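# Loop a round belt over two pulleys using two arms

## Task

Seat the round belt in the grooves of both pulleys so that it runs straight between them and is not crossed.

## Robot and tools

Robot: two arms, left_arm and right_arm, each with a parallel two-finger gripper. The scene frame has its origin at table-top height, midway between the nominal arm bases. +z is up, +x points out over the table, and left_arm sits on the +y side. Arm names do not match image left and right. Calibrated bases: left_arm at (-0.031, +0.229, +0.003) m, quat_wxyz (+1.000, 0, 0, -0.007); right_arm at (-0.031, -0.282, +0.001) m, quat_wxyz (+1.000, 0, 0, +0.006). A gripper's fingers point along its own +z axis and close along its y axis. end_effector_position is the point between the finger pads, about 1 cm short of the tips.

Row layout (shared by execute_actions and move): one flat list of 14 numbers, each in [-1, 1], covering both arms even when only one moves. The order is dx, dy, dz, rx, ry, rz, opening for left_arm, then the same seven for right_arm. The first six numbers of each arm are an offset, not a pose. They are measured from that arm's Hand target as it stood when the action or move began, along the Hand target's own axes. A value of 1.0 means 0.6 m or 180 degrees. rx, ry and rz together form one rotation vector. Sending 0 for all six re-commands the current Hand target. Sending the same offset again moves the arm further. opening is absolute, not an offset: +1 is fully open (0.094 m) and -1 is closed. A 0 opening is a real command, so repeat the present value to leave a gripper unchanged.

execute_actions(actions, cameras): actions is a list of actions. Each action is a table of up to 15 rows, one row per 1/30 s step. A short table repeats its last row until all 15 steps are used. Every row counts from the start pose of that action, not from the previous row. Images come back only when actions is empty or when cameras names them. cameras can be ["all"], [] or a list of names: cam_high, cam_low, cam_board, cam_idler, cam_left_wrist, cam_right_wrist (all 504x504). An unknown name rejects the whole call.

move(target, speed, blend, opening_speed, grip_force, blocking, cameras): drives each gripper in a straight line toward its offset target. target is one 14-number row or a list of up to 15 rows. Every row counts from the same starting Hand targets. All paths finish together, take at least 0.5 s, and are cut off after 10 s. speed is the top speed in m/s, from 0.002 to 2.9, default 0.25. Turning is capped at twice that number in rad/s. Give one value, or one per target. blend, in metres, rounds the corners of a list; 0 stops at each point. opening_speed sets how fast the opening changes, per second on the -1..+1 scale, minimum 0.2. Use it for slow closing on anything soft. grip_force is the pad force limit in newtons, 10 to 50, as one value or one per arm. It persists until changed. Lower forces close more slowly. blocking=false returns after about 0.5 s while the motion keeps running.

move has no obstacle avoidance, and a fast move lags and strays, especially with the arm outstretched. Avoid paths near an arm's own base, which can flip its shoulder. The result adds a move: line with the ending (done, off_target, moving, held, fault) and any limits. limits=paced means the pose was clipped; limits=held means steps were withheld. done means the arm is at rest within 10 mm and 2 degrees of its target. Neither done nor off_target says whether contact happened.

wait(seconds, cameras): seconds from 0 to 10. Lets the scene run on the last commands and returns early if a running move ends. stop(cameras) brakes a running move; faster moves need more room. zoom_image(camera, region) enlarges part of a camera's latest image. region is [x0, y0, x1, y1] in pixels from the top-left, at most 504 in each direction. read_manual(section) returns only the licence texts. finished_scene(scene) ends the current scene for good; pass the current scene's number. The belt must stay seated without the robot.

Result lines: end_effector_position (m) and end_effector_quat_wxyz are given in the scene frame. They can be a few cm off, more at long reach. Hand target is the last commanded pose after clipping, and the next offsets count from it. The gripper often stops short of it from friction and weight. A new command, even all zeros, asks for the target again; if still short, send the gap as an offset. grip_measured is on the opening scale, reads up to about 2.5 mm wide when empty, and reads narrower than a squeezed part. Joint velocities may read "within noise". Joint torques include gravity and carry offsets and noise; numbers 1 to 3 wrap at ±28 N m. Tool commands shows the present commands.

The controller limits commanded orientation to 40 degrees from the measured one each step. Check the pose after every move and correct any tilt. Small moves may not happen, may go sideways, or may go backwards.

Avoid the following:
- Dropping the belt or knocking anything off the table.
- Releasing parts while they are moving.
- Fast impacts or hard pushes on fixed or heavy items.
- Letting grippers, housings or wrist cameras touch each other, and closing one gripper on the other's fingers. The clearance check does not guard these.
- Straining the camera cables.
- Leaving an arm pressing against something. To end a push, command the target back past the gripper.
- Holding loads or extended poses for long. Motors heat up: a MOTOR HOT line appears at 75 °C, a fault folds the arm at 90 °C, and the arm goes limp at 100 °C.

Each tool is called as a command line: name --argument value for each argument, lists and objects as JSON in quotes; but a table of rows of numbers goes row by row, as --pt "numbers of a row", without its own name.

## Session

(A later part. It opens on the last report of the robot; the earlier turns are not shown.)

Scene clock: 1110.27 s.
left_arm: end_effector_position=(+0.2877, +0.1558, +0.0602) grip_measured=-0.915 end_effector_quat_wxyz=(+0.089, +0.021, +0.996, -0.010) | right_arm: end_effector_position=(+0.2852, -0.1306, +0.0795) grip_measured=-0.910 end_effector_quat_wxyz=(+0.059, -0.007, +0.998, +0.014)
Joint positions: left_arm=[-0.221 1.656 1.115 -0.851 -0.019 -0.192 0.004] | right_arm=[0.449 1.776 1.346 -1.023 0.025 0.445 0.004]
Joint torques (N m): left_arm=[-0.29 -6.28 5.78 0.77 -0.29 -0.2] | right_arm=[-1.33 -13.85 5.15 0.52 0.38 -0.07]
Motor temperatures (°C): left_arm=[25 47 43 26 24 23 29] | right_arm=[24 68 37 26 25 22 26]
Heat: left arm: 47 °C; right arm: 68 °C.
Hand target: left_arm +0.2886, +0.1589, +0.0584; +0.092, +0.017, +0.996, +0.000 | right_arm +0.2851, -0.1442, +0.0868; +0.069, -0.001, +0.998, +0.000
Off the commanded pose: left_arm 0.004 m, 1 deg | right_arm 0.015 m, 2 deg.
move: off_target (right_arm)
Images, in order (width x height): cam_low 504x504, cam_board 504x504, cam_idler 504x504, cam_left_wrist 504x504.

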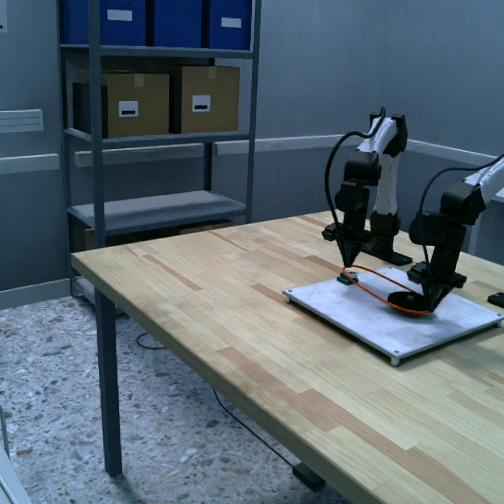

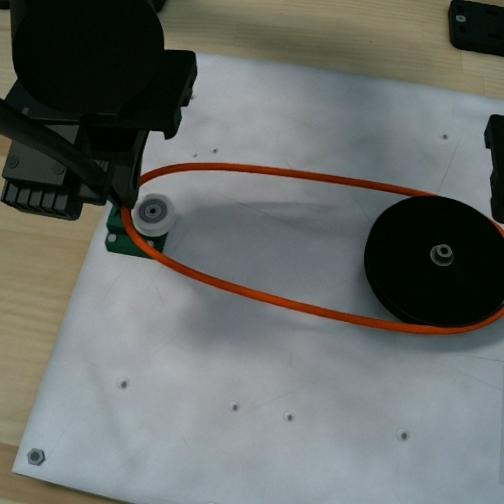

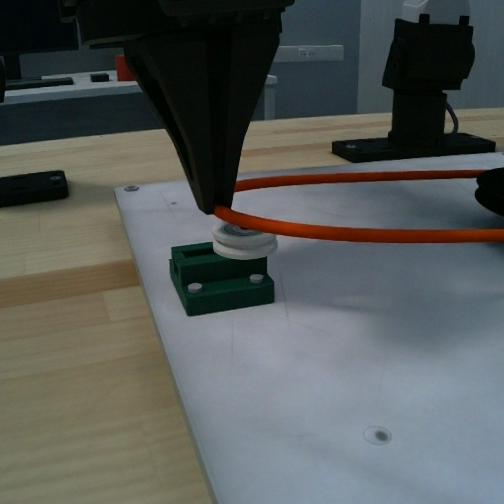

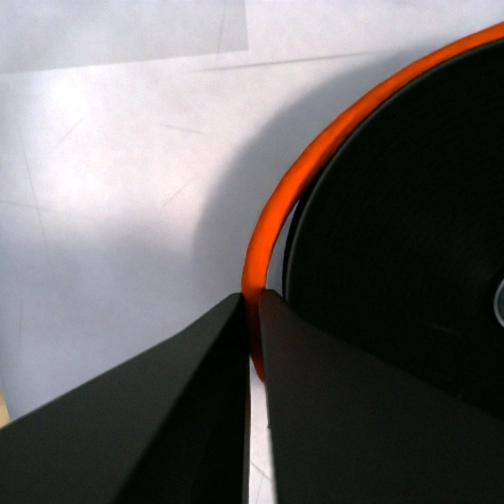

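move --target '[0,0,0,0,0,0,-0.95,0,-0.035,0,0,0,0,-0.95]' --speed 0.06 --cameras '["cam_low","cam_idler","cam_board","cam_left_wrist","cam_right_wrist"]'

zoom_image --camera "cam_low" --region '[340, 240, 470, 340]'

Scene clock: 1119.83 s.
left_arm: end_effector_position=(+0.2877, +0.1558, +0.0602) grip_measured=-0.915 end_effector_quat_wxyz=(+0.089, +0.021, +0.996, -0.010) | right_arm: end_effector_position=(+0.2868, -0.1364, +0.0809) grip_measured=-0.910 end_effector_quat_wxyz=(+0.061, -0.014, +0.997, +0.043)
Joint positions: left_arm=[-0.221 1.656 1.115 -0.851 -0.019 -0.193 0.004] | right_arm=[0.404 1.746 1.313 -0.991 -0.031 0.388 0.004]
Joint torques (N m): left_arm=[-0.29 -6.28 5.74 0.78 -0.3 -0.19] | right_arm=[-2.4 -13.52 5 0.39 0.82 -0.15]
Motor temperatures (°C): left_arm=[25 47 43 26 24 23 29] | right_arm=[24 65 37 26 25 22 26]
Heat: left arm: 47 °C; right arm: 65 °C.
Hand target: left_arm +0.2887, +0.1589, +0.0584; +0.092, +0.017, +0.996, +0.000 | right_arm +0.2852, -0.1652, +0.0869; +0.069, -0.001, +0.998, +0.000
Off the commanded pose: left_arm 0.004 m, 1 deg | right_arm 0.029 m, 5 deg.
move: off_target (right_arm)
Images, in order (width x height): cam_low 504x504, cam_board 504x504, cam_idler 504x504, cam_left_wrist 504x504, cam_right_wrist 504x504.

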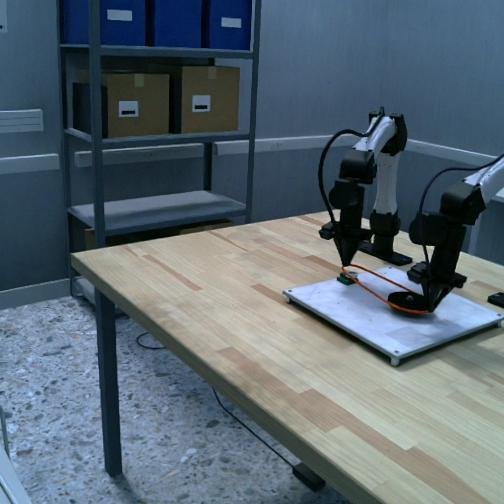

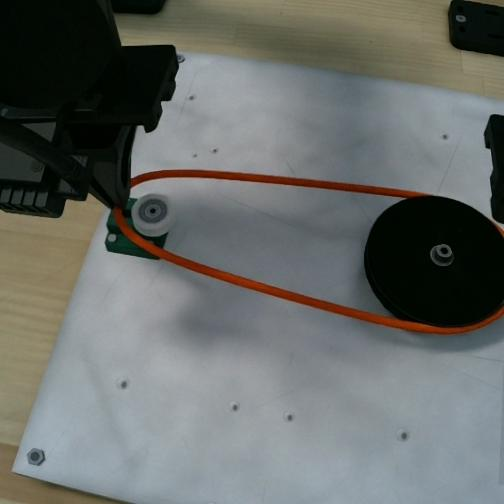

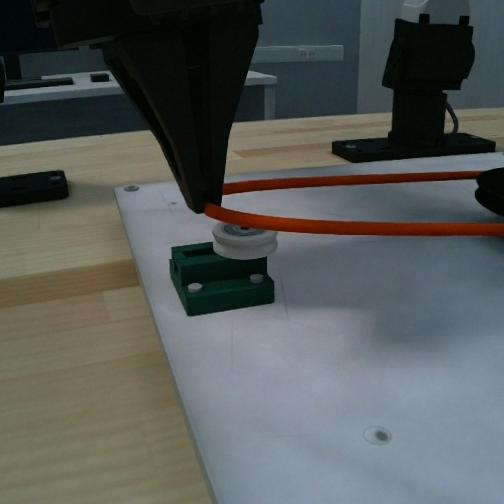

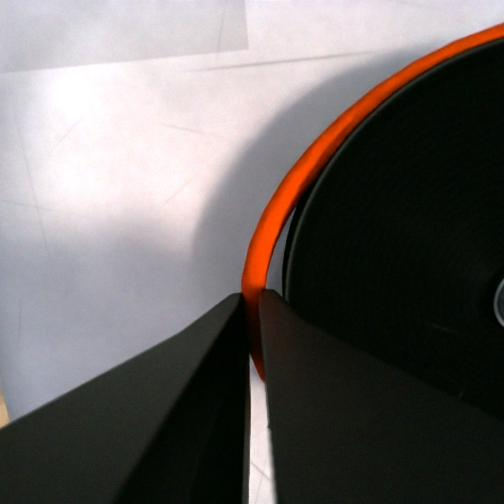

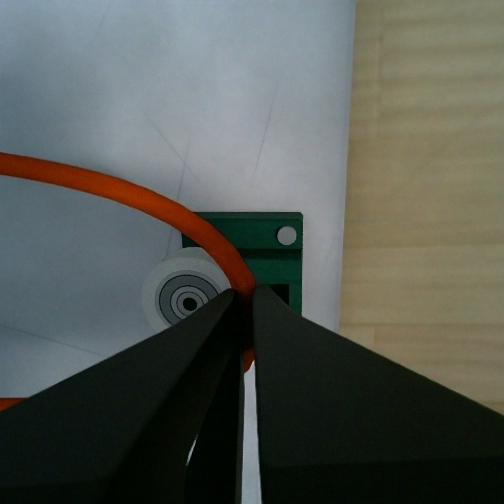

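Scaled by 3.877 from the camera's 504x504 image, which has a finer 720x720 frame.

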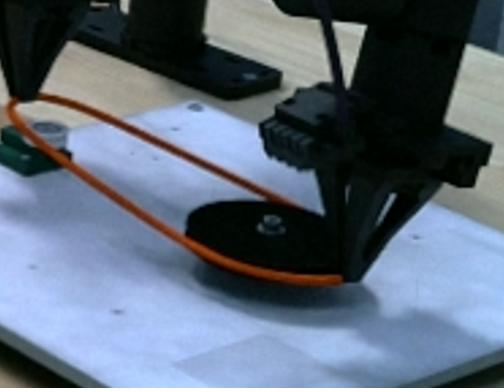

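move --pt "0 0 0 0 0 0 -0.95 0 0.058 0 0 0 0 -0.95" --pt "0 0 0 0 0 0 -0.7 0 0.058 0.0 0 0 0 -0.95" --speed 0.06 --cameras '["cam_low","cam_board","cam_left_wrist"]'

zoom_image --camera "cam_low" --region '[340, 240, 470, 340]'

Scene clock: 1150.77 s.
left_arm: end_effector_position=(+0.2885, +0.1580, +0.0603) grip_measured=-0.702 end_effector_quat_wxyz=(+0.091, +0.020, +0.996, -0.004) | right_arm: end_effector_position=(+0.2815, -0.1255, +0.0822) grip_measured=-0.910 end_effector_quat_wxyz=(+0.065, -0.006, +0.998, +0.018)
Joint positions: left_arm=[-0.221 1.656 1.115 -0.851 -0.031 -0.193 0.014] | right_arm=[0.468 1.757 1.333 -1.014 0.028 0.466 0.004]
Joint torques (N m): left_arm=[-0.43 -6.3 5.74 0.77 -0.21 -0.18] | right_arm=[0.36 -9.65 8.98 0.42 0.35 -0.02]
Motor temperatures (°C): left_arm=[25 46 42 26 24 23 29] | right_arm=[24 64 36 26 26 22 26]
Heat: left arm: 46 °C; right arm: 64 °C.
Hand target: left_arm +0.2886, +0.1588, +0.0584; +0.092, +0.017, +0.996, +0.000 | right_arm +0.2852, -0.1304, +0.0869; +0.070, -0.001, +0.998, +0.000
Off the commanded pose: left_arm 0.002 m, 1 deg | right_arm 0.008 m, 2 deg.
move: done
Images, in order (width x height): cam_low 504x504, cam_board 504x504, cam_left_wrist 504x504.

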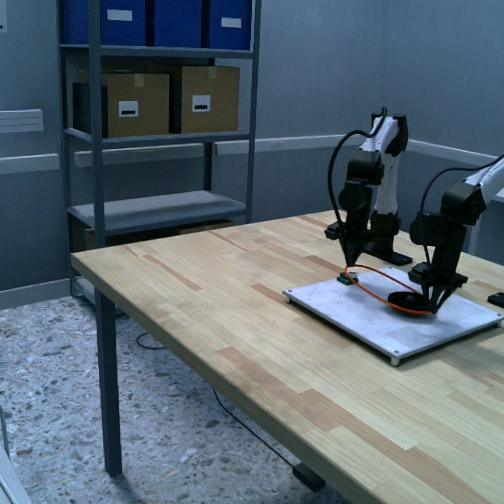

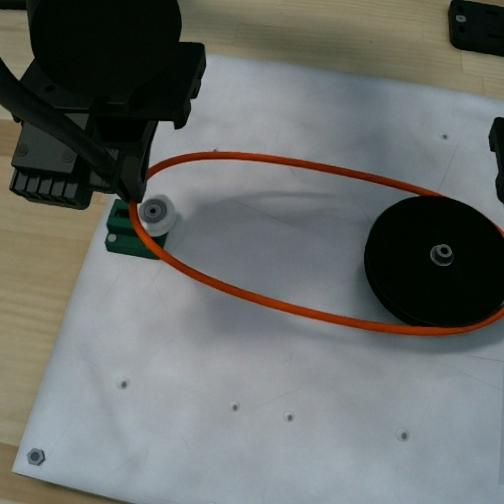

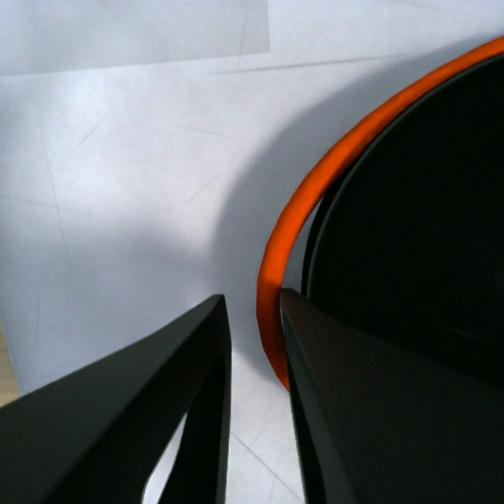

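Scaled by 3.877 from the camera's 504x504 image, which has a finer 720x720 frame.

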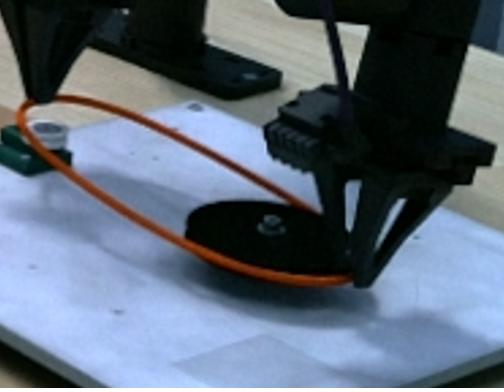

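move --target '[0,0,0,0,0,0,-0.7,0,0.02,0,0,0,0,-0.95]' --speed 0.06 --cameras '["cam_low","cam_left_wrist"]'

zoom_image --camera "cam_low" --region '[340, 240, 470, 340]'

Scene clock: 1156.83 s.
left_arm: end_effector_position=(+0.2885, +0.1580, +0.0603) grip_measured=-0.702 end_effector_quat_wxyz=(+0.091, +0.020, +0.996, -0.004) | right_arm: end_effector_position=(+0.2808, -0.1169, +0.0818) grip_measured=-0.910 end_effector_quat_wxyz=(+0.063, -0.004, +0.998, +0.011)
Joint positions: left_arm=[-0.221 1.656 1.115 -0.851 -0.031 -0.193 0.014] | right_arm=[0.497 1.779 1.358 -1.028 0.042 0.497 0.004]
Joint torques (N m): left_arm=[-0.4 -6.34 5.7 0.75 -0.2 -0.19] | right_arm=[0.43 -9.72 8.99 0.45 0.34 -0.03]
Motor temperatures (°C): left_arm=[25 45 42 26 24 23 29] | right_arm=[24 63 36 26 26 22 26]
Heat: left arm: 45 °C; right arm: 63 °C.
Hand target: left_arm +0.2886, +0.1588, +0.0584; +0.092, +0.017, +0.996, +0.000 | right_arm +0.2851, -0.1183, +0.0869; +0.069, -0.001, +0.998, +0.001
Off the commanded pose: left_arm 0.002 m, 1 deg | right_arm 0.007 m, 1 deg.
move: done
Images, in order (width x height): cam_low 504x504, cam_left_wrist 504x504.

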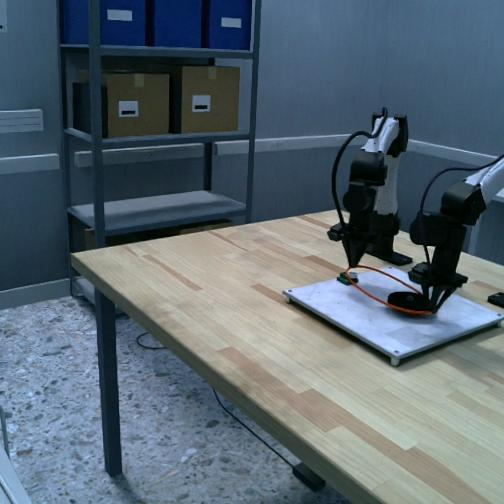

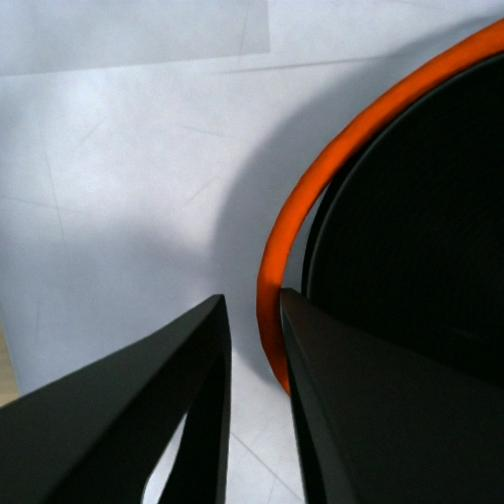

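Scaled by 3.877 from the camera's 504x504 image, which has a finer 720x720 frame.

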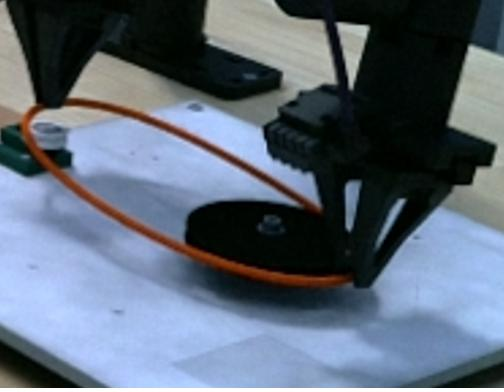

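move --pt "0 -0.004 0 0 0 0 -0.7 0 0.0 0 0 0 0 -0.95" --pt "-0.0044 -0.004 -0.025 0 0 0 -0.7 0 0 0 0 0 0 -0.95" --speed 0.04 --cameras '["cam_low","cam_left_wrist"]'

zoom_image --camera "cam_low" --region '[340, 240, 470, 340]'

Scene clock: 1165.10 s.
left_arm: end_effector_position=(+0.2849, +0.1581, +0.0637) grip_measured=-0.702 end_effector_quat_wxyz=(+0.081, +0.018, +0.997, -0.002) | right_arm: end_effector_position=(+0.2807, -0.1170, +0.0819) grip_measured=-0.910 end_effector_quat_wxyz=(+0.063, -0.004, +0.998, +0.011)
Joint positions: left_arm=[-0.223 1.656 1.132 -0.888 -0.032 -0.199 0.014] | right_arm=[0.497 1.779 1.358 -1.029 0.042 0.497 0.004]
Joint torques (N m): left_arm=[-0.91 -7.53 8.44 0.52 -0.23 -0.2] | right_arm=[0.44 -9.57 8.87 0.4 0.27 0.01]
Motor temperatures (°C): left_arm=[25 45 42 26 24 23 28] | right_arm=[24 62 37 26 26 22 26]
Heat: left arm: 45 °C; right arm: 62 °C.
Hand target: left_arm +0.2885, +0.1564, +0.0737; +0.092, +0.017, +0.996, +0.000 | right_arm +0.2852, -0.1183, +0.0870; +0.070, -0.001, +0.998, +0.000
Off the commanded pose: left_arm 0.011 m, 1 deg | right_arm 0.007 m, 1 deg.
move: off_target (left_arm)
Images, in order (width x height): cam_low 504x504, cam_left_wrist 504x504.

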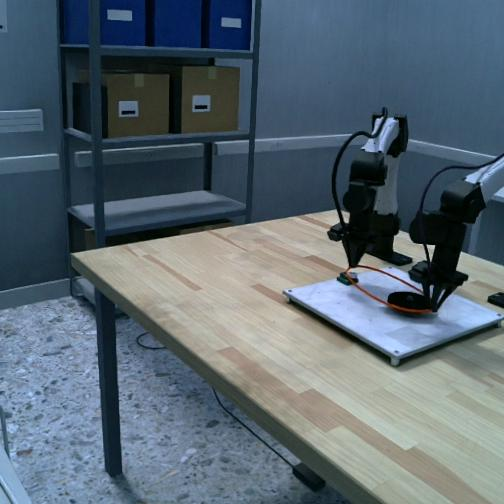

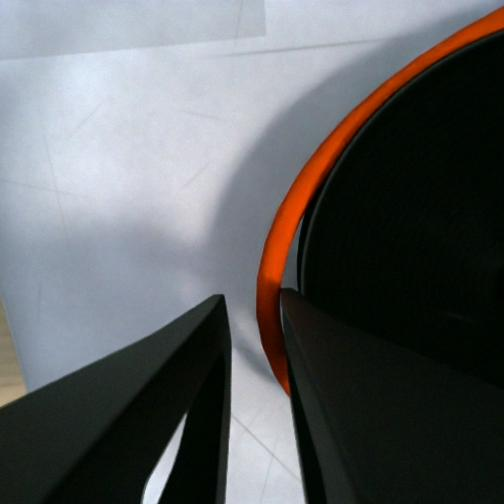

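Scaled by 3.877 from the camera's 504x504 image, which has a finer 720x720 frame.

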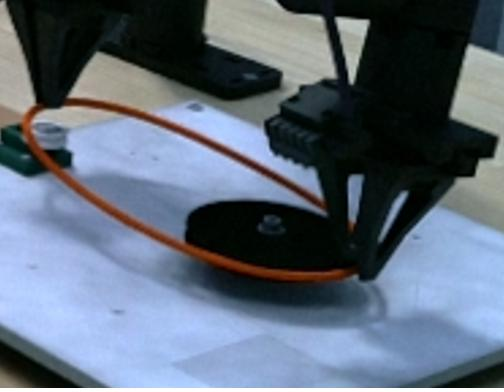

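move --pt "0.0044 -0.005 0.026 0 0 0 -0.7 0 -0.03 0 0 0 0 -0.95" --pt "0.0232 -0.0053 0.0175 0 0 0 -0.7 0 -0.03 0 0 0 0 -0.95" --pt "-0.0184 -0.0047 0.018 0 0 0 -0.7 0 -0.03 0 0 0 0 -0.95" --pt "0.0197 -0.0053 -0.0022 0 0 0 -0.7 0 -0.03 0 0 0 0 -0.95" --pt "-0.0219 -0.0047 -0.0017 0 0 0 -0.7 0 -0.03 0 0 0 0 -0.95" --pt "0.0162 -0.0053 -0.0219 0 0 0 -0.7 0 -0.03 0 0 0 0 -0.95" --pt "-0.0254 -0.0047 -0.0213 0 0 0 -0.7 0 -0.03 0 0 0 0 -0.95" --speed 0.06 --cameras '["cam_low","cam_left_wrist","cam_board"]'

zoom_image --camera "cam_low" --region '[340, 240, 470, 340]'

Scene clock: 1204.13 s.
left_arm: end_effector_position=(+0.2973, +0.1525, +0.0865) grip_measured=-0.702 end_effector_quat_wxyz=(+0.093, +0.015, +0.996, +0.000) | right_arm: end_effector_position=(+0.2872, -0.1302, +0.0819) grip_measured=-0.910 end_effector_quat_wxyz=(+0.065, -0.002, +0.998, +0.006)
Joint positions: left_arm=[-0.237 1.666 1.233 -0.956 -0.043 -0.218 0.014] | right_arm=[0.458 1.779 1.358 -1.03 0.048 0.462 0.004]
Joint torques (N m): left_arm=[0.34 -5.61 8.66 0.57 -0.09 -0.01] | right_arm=[-0.24 -12.74 5.41 0.59 0.18 -0.08]
Motor temperatures (°C): left_arm=[25 47 45 25 24 23 27] | right_arm=[24 60 39 26 26 22 26]
Heat: left arm: 47 °C; right arm: 60 °C.
Hand target: left_arm +0.3010, +0.1531, +0.0889; +0.092, +0.017, +0.996, +0.000 | right_arm +0.2852, -0.1363, +0.0870; +0.070, -0.001, +0.998, +0.001
Off the commanded pose: left_arm 0.005 m, 0 deg | right_arm 0.008 m, 1 deg.
move: done
Images, in order (width x height): cam_low 504x504, cam_board 504x504, cam_left_wrist 504x504.

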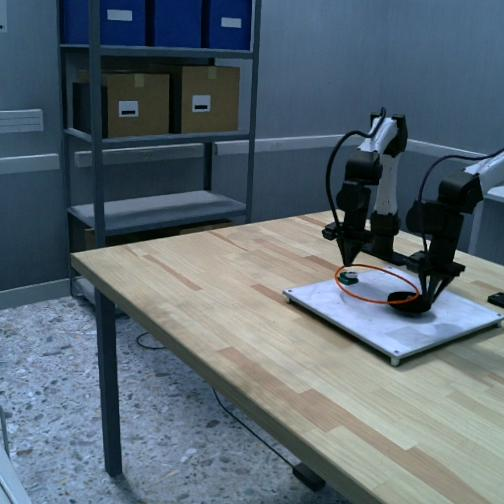

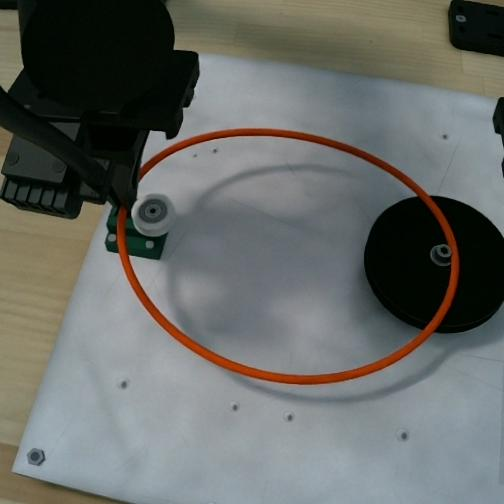

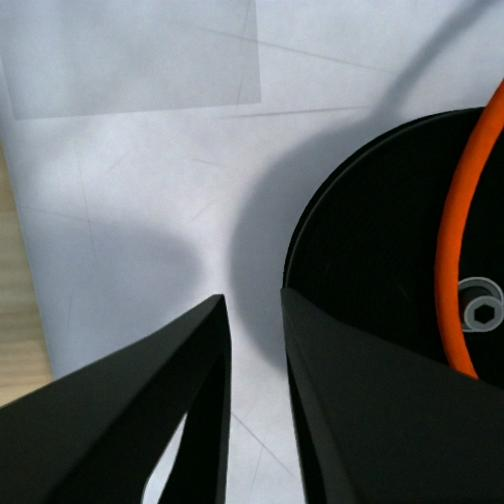

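Scaled by 3.877 from the camera's 504x504 image, which has a finer 720x720 frame.

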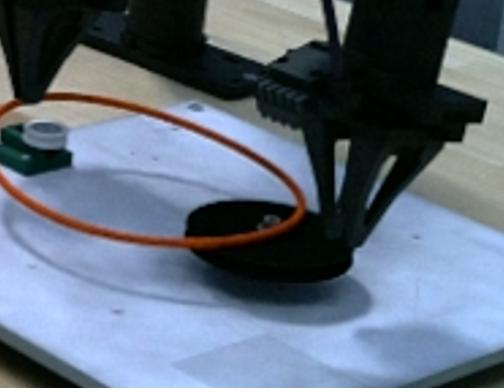

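move --pt "0 0.05 -0.101 0 0 0 -0.6 -0.0117 0.075 -0.0825 0 0 0 -0.95" --pt "0 0.05 -0.101 0 0 0 -0.6 -0.0117 0.163 -0.0825 0 0 0 -0.95" --speed 0.12 --blend 0.01 --cameras '["cam_low","cam_left_wrist","cam_board"]'

zoom_image --camera "cam_low" --region '[340, 220, 480, 340]'

Scene clock: 1236.77 s.
left_arm: end_effector_position=(+0.2898, +0.1838, +0.1359) grip_measured=-0.602 end_effector_quat_wxyz=(+0.078, +0.013, +0.997, +0.006) | right_arm: end_effector_position=(+0.2803, -0.0405, +0.1312) grip_measured=-0.910 end_effector_quat_wxyz=(+0.061, -0.005, +0.998, +0.000)
Joint positions: left_arm=[-0.144 1.625 1.39 -1.184 -0.034 -0.129 0.019] | right_arm=[0.683 1.956 1.788 -1.309 0.077 0.68 0.004]
Joint torques (N m): left_arm=[0.27 -8.2 8.51 0.51 -0.01 0.02] | right_arm=[0.23 -11.75 9.35 0.5 0.19 0.09]
Motor temperatures (°C): left_arm=[25 44 47 25 24 23 27] | right_arm=[24 63 37 26 26 22 27]
Heat: left arm: 47 °C; right arm: 63 °C.
Hand target: left_arm +0.2909, +0.1833, +0.1487; +0.092, +0.017, +0.996, +0.000 | right_arm +0.2851, -0.0386, +0.1369; +0.069, -0.001, +0.998, +0.001
Off the commanded pose: left_arm 0.013 m, 2 deg | right_arm 0.008 m, 1 deg.
move: off_target (left_arm)
Images, in order (width x height): cam_low 504x504, cam_board 504x504, cam_left_wrist 504x504.

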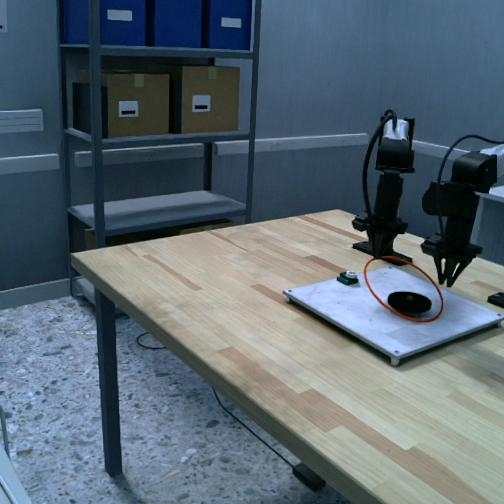

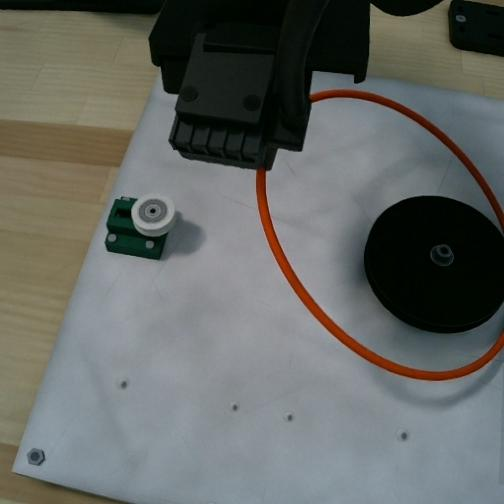

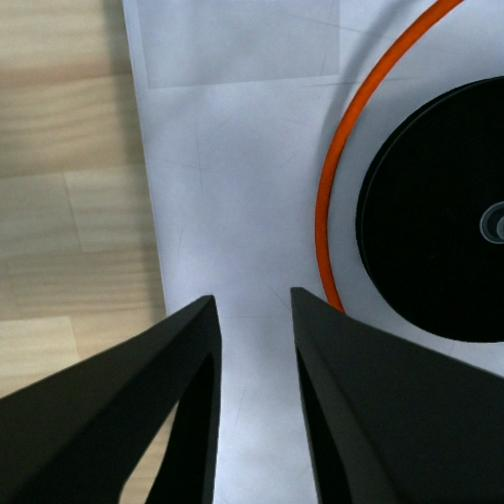

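Scaled by 3.600 from the camera's 504x504 image, which has a finer 720x720 frame.

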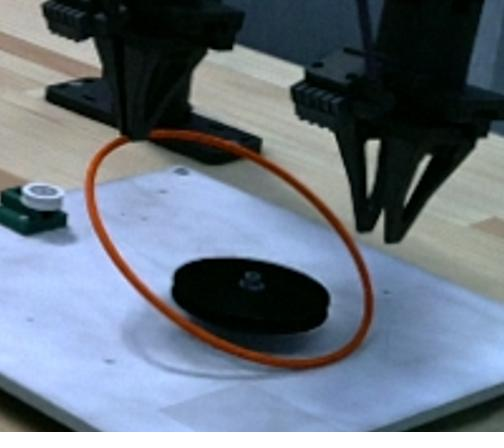

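zoom_image --camera "cam_left_wrist" --region '[270, 100, 470, 350]'

Scaled by 2.016 from the camera's 504x504 image, which has a finer 720x720 frame.

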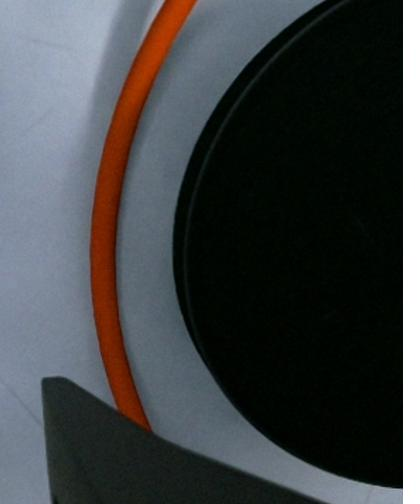

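move --pt "0 0.03 0 0 0 0 -0.6 -0.0042 0 -0.0297 0 0 0 -0.95" --pt "0 0.03 0 0 0 0 -0.6 -0.0042 -0.01 -0.0297 0 0 0 -0.95" --speed 0.1 --cameras '["cam_low","cam_left_wrist"]'

zoom_image --camera "cam_low" --region '[340, 220, 480, 340]'

zoom_image --camera "cam_left_wrist" --region '[250, 50, 504, 350]'

Scene clock: 1255.23 s.
left_arm: end_effector_position=(+0.2918, +0.2017, +0.1359) grip_measured=-0.602 end_effector_quat_wxyz=(+0.077, +0.013, +0.997, +0.005) | right_arm: end_effector_position=(+0.2824, -0.0417, +0.1498) grip_measured=-0.910 end_effector_quat_wxyz=(+0.062, -0.003, +0.998, +0.000)
Joint positions: left_arm=[-0.083 1.625 1.39 -1.184 -0.024 -0.069 0.019] | right_arm=[0.678 1.966 1.876 -1.385 0.078 0.68 0.004]
Joint torques (N m): left_arm=[0.23 -8.7 7.87 0.53 -0.02 0.03] | right_arm=[-0.35 -13.46 6.84 0.57 0.13 -0.08]
Motor temperatures (°C): left_arm=[25 47 48 25 24 23 27] | right_arm=[24 59 38 26 26 22 27]
Heat: left arm: 48 °C; right arm: 59 °C.
Hand target: left_arm +0.2915, +0.2013, +0.1487; +0.092, +0.017, +0.996, +0.000 | right_arm +0.2852, -0.0447, +0.1549; +0.070, -0.001, +0.998, +0.000
Off the commanded pose: left_arm 0.013 m, 2 deg | right_arm 0.006 m, 1 deg.
move: off_target (left_arm)
Images, in order (width x height): cam_low 504x504, cam_left_wrist 504x504.

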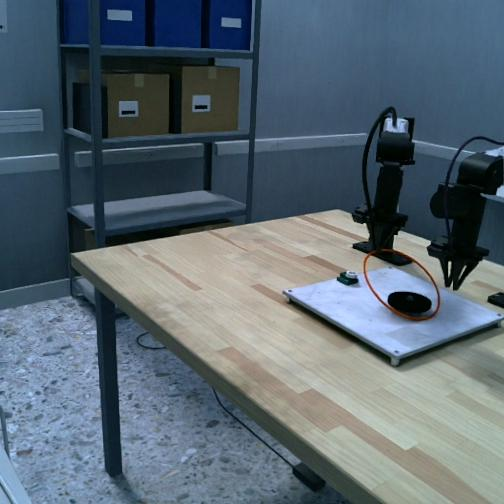

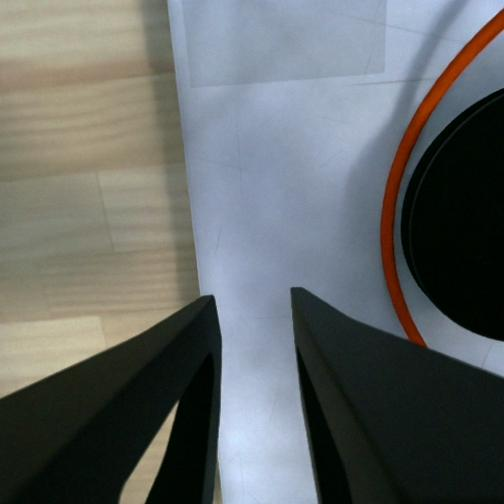

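Scaled by 3.600 from the camera's 504x504 image, which has a finer 720x720 frame.

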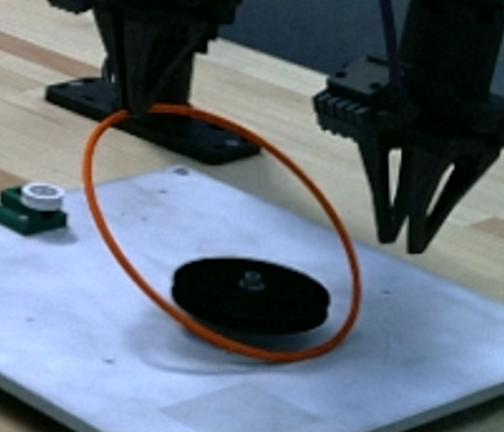

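Scaled by 1.680 from the camera's 504x504 image, which has a finer 720x720 frame.

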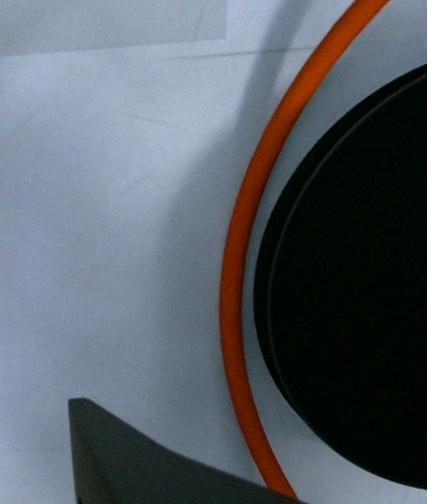

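move --pt "0 0 0 0 0 0 -0.6 -0.0019 0 -0.0132 0 0 0 -0.95" --pt "0 0 0 0 0 0 -0.6 -0.0019 -0.025 -0.0132 0 0 0 -0.95" --speed 0.06 --cameras '["cam_low","cam_left_wrist","cam_board"]'

zoom_image --camera "cam_low" --region '[340, 220, 480, 340]'

zoom_image --camera "cam_left_wrist" --region '[250, 50, 504, 350]'

Scene clock: 1266.23 s.
left_arm: end_effector_position=(+0.2918, +0.2017, +0.1359) grip_measured=-0.602 end_effector_quat_wxyz=(+0.077, +0.013, +0.997, +0.005) | right_arm: end_effector_position=(+0.2851, -0.0568, +0.1499) grip_measured=-0.910 end_effector_quat_wxyz=(+0.052, +0.000, +0.999, -0.009)
Joint positions: left_arm=[-0.083 1.625 1.39 -1.184 -0.024 -0.069 0.019] | right_arm=[0.643 1.963 1.874 -1.41 0.078 0.651 0.004]
Joint torques (N m): left_arm=[0.14 -8.77 7.87 0.52 -0.02 0.01] | right_arm=[-0.25 -16.66 5.15 0.6 0.11 -0.04]
Motor temperatures (°C): left_arm=[25 49 47 25 24 23 27] | right_arm=[24 60 37 26 26 22 27]
Heat: left arm: 49 °C; right arm: 60 °C.
Hand target: left_arm +0.2915, +0.2013, +0.1487; +0.092, +0.017, +0.996, +0.000 | right_arm +0.2852, -0.0597, +0.1630; +0.070, -0.001, +0.998, +0.000
Off the commanded pose: left_arm 0.013 m, 2 deg | right_arm 0.013 m, 2 deg.
move: off_target (left_arm, right_arm)
Images, in order (width x height): cam_low 504x504, cam_board 504x504, cam_left_wrist 504x504.

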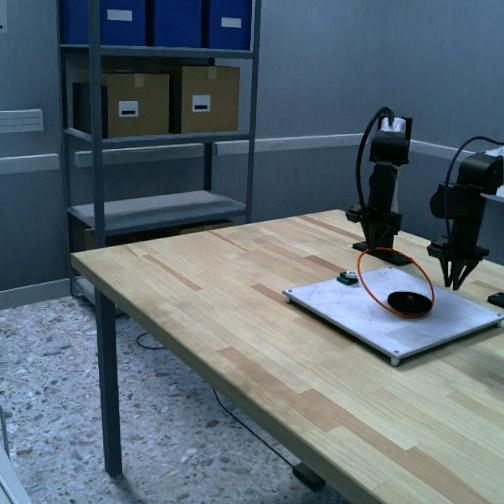

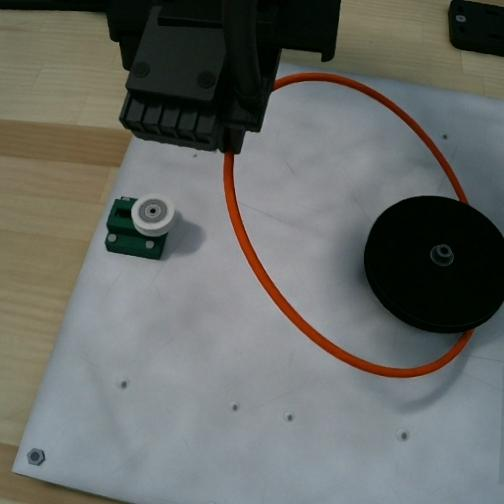

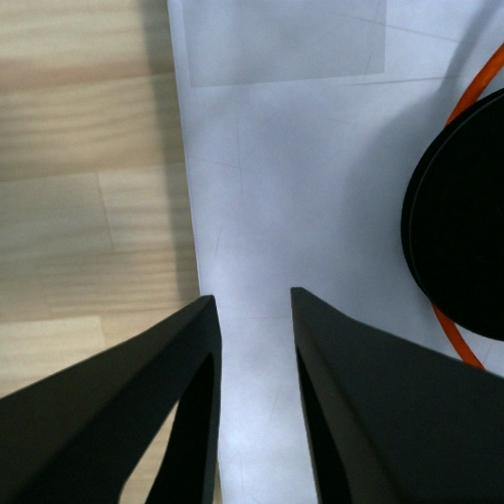

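Scaled by 3.600 from the camera's 504x504 image, which has a finer 720x720 frame.

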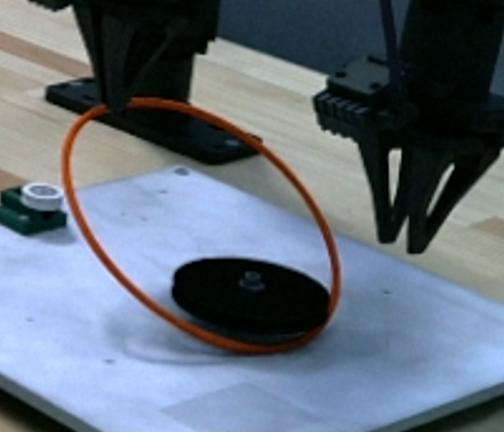

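Scaled by 1.680 from the camera's 504x504 image, which has a finer 720x720 frame.

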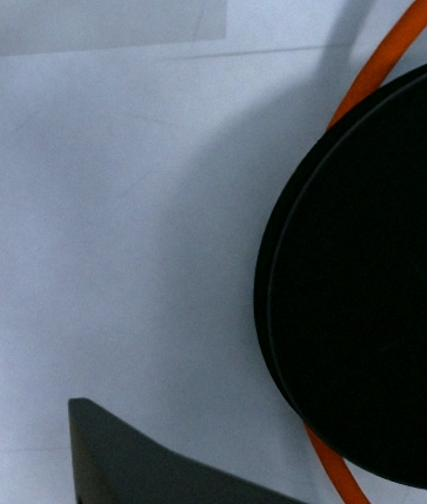

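zoom_image --camera "cam_low" --region '[370, 270, 450, 330]'

Scaled by 6.300 from the camera's 504x504 image, which has a finer 720x720 frame.

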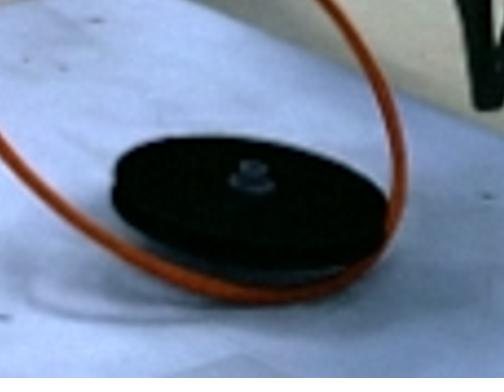

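move --pt "0 0 0 0 0 0 -0.6 0 0.03 0 0 0 0 -0.95" --pt "0 0 0 0 0 0 -0.6 -0.0021 0.03 -0.0149 0 0 0 -0.95" --pt "0 0 0 0 0 0 -0.6 -0.0021 -0.003 -0.0149 0 0 0 -0.95" --speed 0.06 --cameras '["cam_low","cam_left_wrist","cam_board"]'

zoom_image --camera "cam_low" --region '[370, 270, 450, 330]'

zoom_image --camera "cam_left_wrist" --region '[250, 50, 504, 350]'

Scene clock: 1285.80 s.
left_arm: end_effector_position=(+0.2918, +0.2017, +0.1359) grip_measured=-0.602 end_effector_quat_wxyz=(+0.077, +0.013, +0.997, +0.005) | right_arm: end_effector_position=(+0.2834, -0.0599, +0.1598) grip_measured=-0.910 end_effector_quat_wxyz=(+0.050, +0.000, +0.999, -0.011)
Joint positions: left_arm=[-0.083 1.625 1.39 -1.184 -0.024 -0.069 0.019] | right_arm=[0.639 1.963 1.914 -1.456 0.078 0.647 0.004]
Joint torques (N m): left_arm=[0.09 -8.73 7.8 0.51 -0.01 0.02] | right_arm=[-0.17 -16.42 5.37 0.69 0.1 -0.07]
Motor temperatures (°C): left_arm=[25 50 47 25 24 23 27] | right_arm=[24 70 37 26 26 22 27]
Heat: left arm: 50 °C; right arm: 70 °C.
Hand target: left_arm +0.2915, +0.2013, +0.1487; +0.092, +0.017, +0.996, +0.000 | right_arm +0.2851, -0.0615, +0.1720; +0.069, -0.001, +0.998, +0.000
Off the commanded pose: left_arm 0.013 m, 2 deg | right_arm 0.013 m, 3 deg.
move: off_target (left_arm, right_arm)
Images, in order (width x height): cam_low 504x504, cam_board 504x504, cam_left_wrist 504x504.

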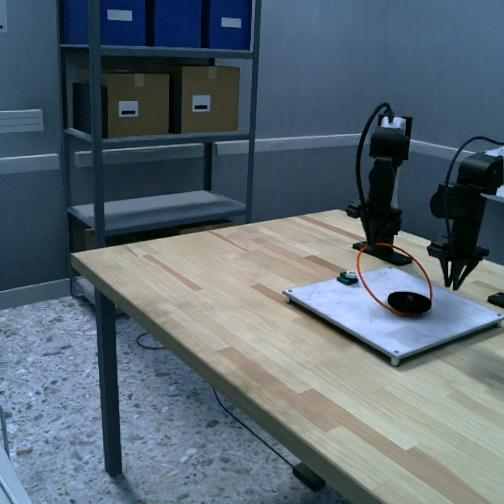

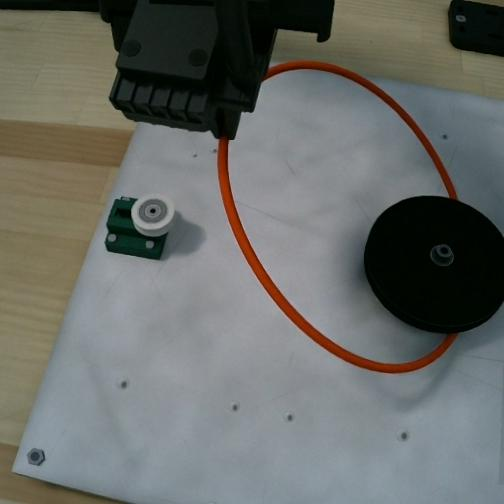

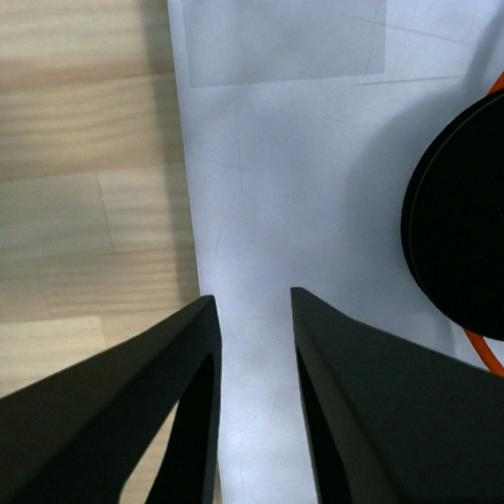

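Scaled by 6.300 from the camera's 504x504 image, which has a finer 720x720 frame.

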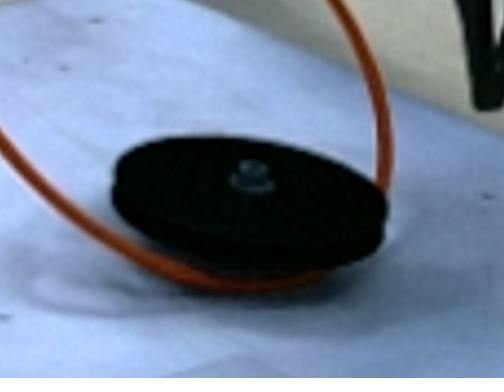

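Scaled by 1.680 from the camera's 504x504 image, which has a finer 720x720 frame.

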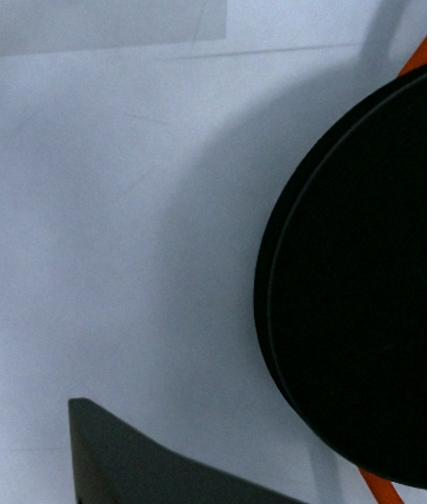

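move --pt "0 0 0 0 0 0 -0.6 0.0023 0.085 0.0165 0 0 0 -0.95" --speed 0.1 --cameras '["cam_low","cam_left_wrist","cam_board"]'

zoom_image --camera "cam_low" --region '[370, 270, 450, 330]'

zoom_image --camera "cam_left_wrist" --region '[250, 50, 504, 350]'

Scene clock: 1294.73 s.
left_arm: end_effector_position=(+0.2918, +0.2017, +0.1359) grip_measured=-0.602 end_effector_quat_wxyz=(+0.077, +0.013, +0.997, +0.005) | right_arm: end_effector_position=(+0.2816, -0.0121, +0.1558) grip_measured=-0.910 end_effector_quat_wxyz=(+0.060, -0.005, +0.998, -0.001)
Joint positions: left_arm=[-0.083 1.625 1.39 -1.184 -0.024 -0.069 0.019] | right_arm=[0.736 2.065 2.045 -1.463 0.083 0.734 0.004]
Joint torques (N m): left_arm=[0.13 -8.69 7.9 0.53 0.01 0.01] | right_arm=[0.1 -12.97 8.9 0.46 0.13 0.05]
Motor temperatures (°C): left_arm=[25 51 47 25 24 23 27] | right_arm=[24 72 37 26 26 22 27]
Heat: left arm: 51 °C; right arm: 72 °C.
Hand target: left_arm +0.2915, +0.2013, +0.1487; +0.092, +0.017, +0.996, +0.000 | right_arm +0.2850, -0.0104, +0.1620; +0.069, -0.001, +0.998, +0.001
Off the commanded pose: left_arm 0.013 m, 2 deg | right_arm 0.007 m, 1 deg.
move: off_target (left_arm)
Images, in order (width x height): cam_low 504x504, cam_board 504x504, cam_left_wrist 504x504.

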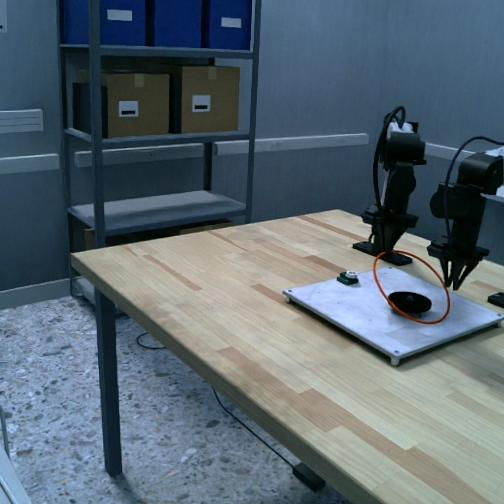

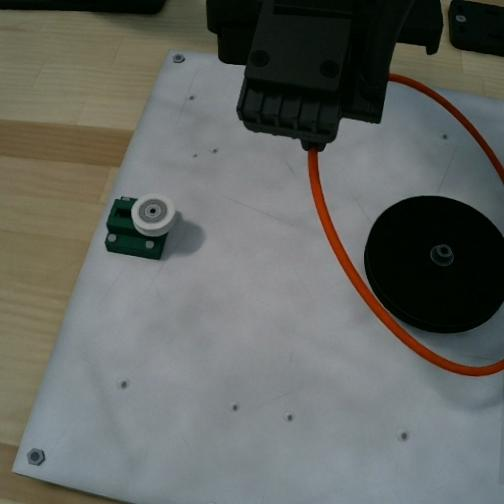

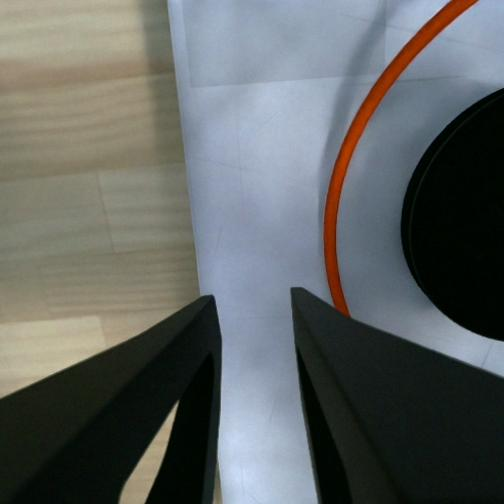

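Scaled by 6.300 from the camera's 504x504 image, which has a finer 720x720 frame.

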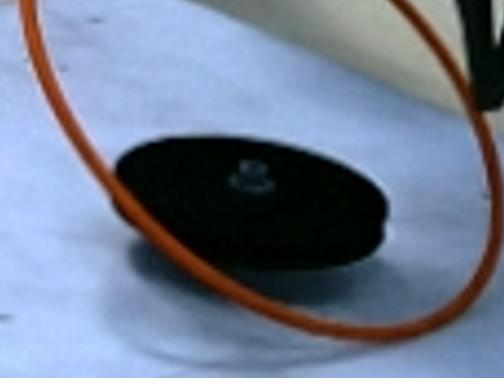

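Scaled by 1.680 from the camera's 504x504 image, which has a finer 720x720 frame.

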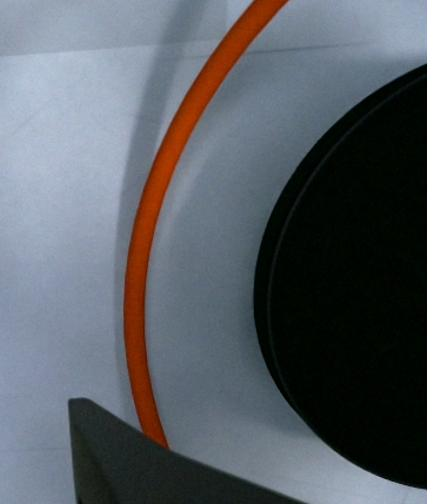

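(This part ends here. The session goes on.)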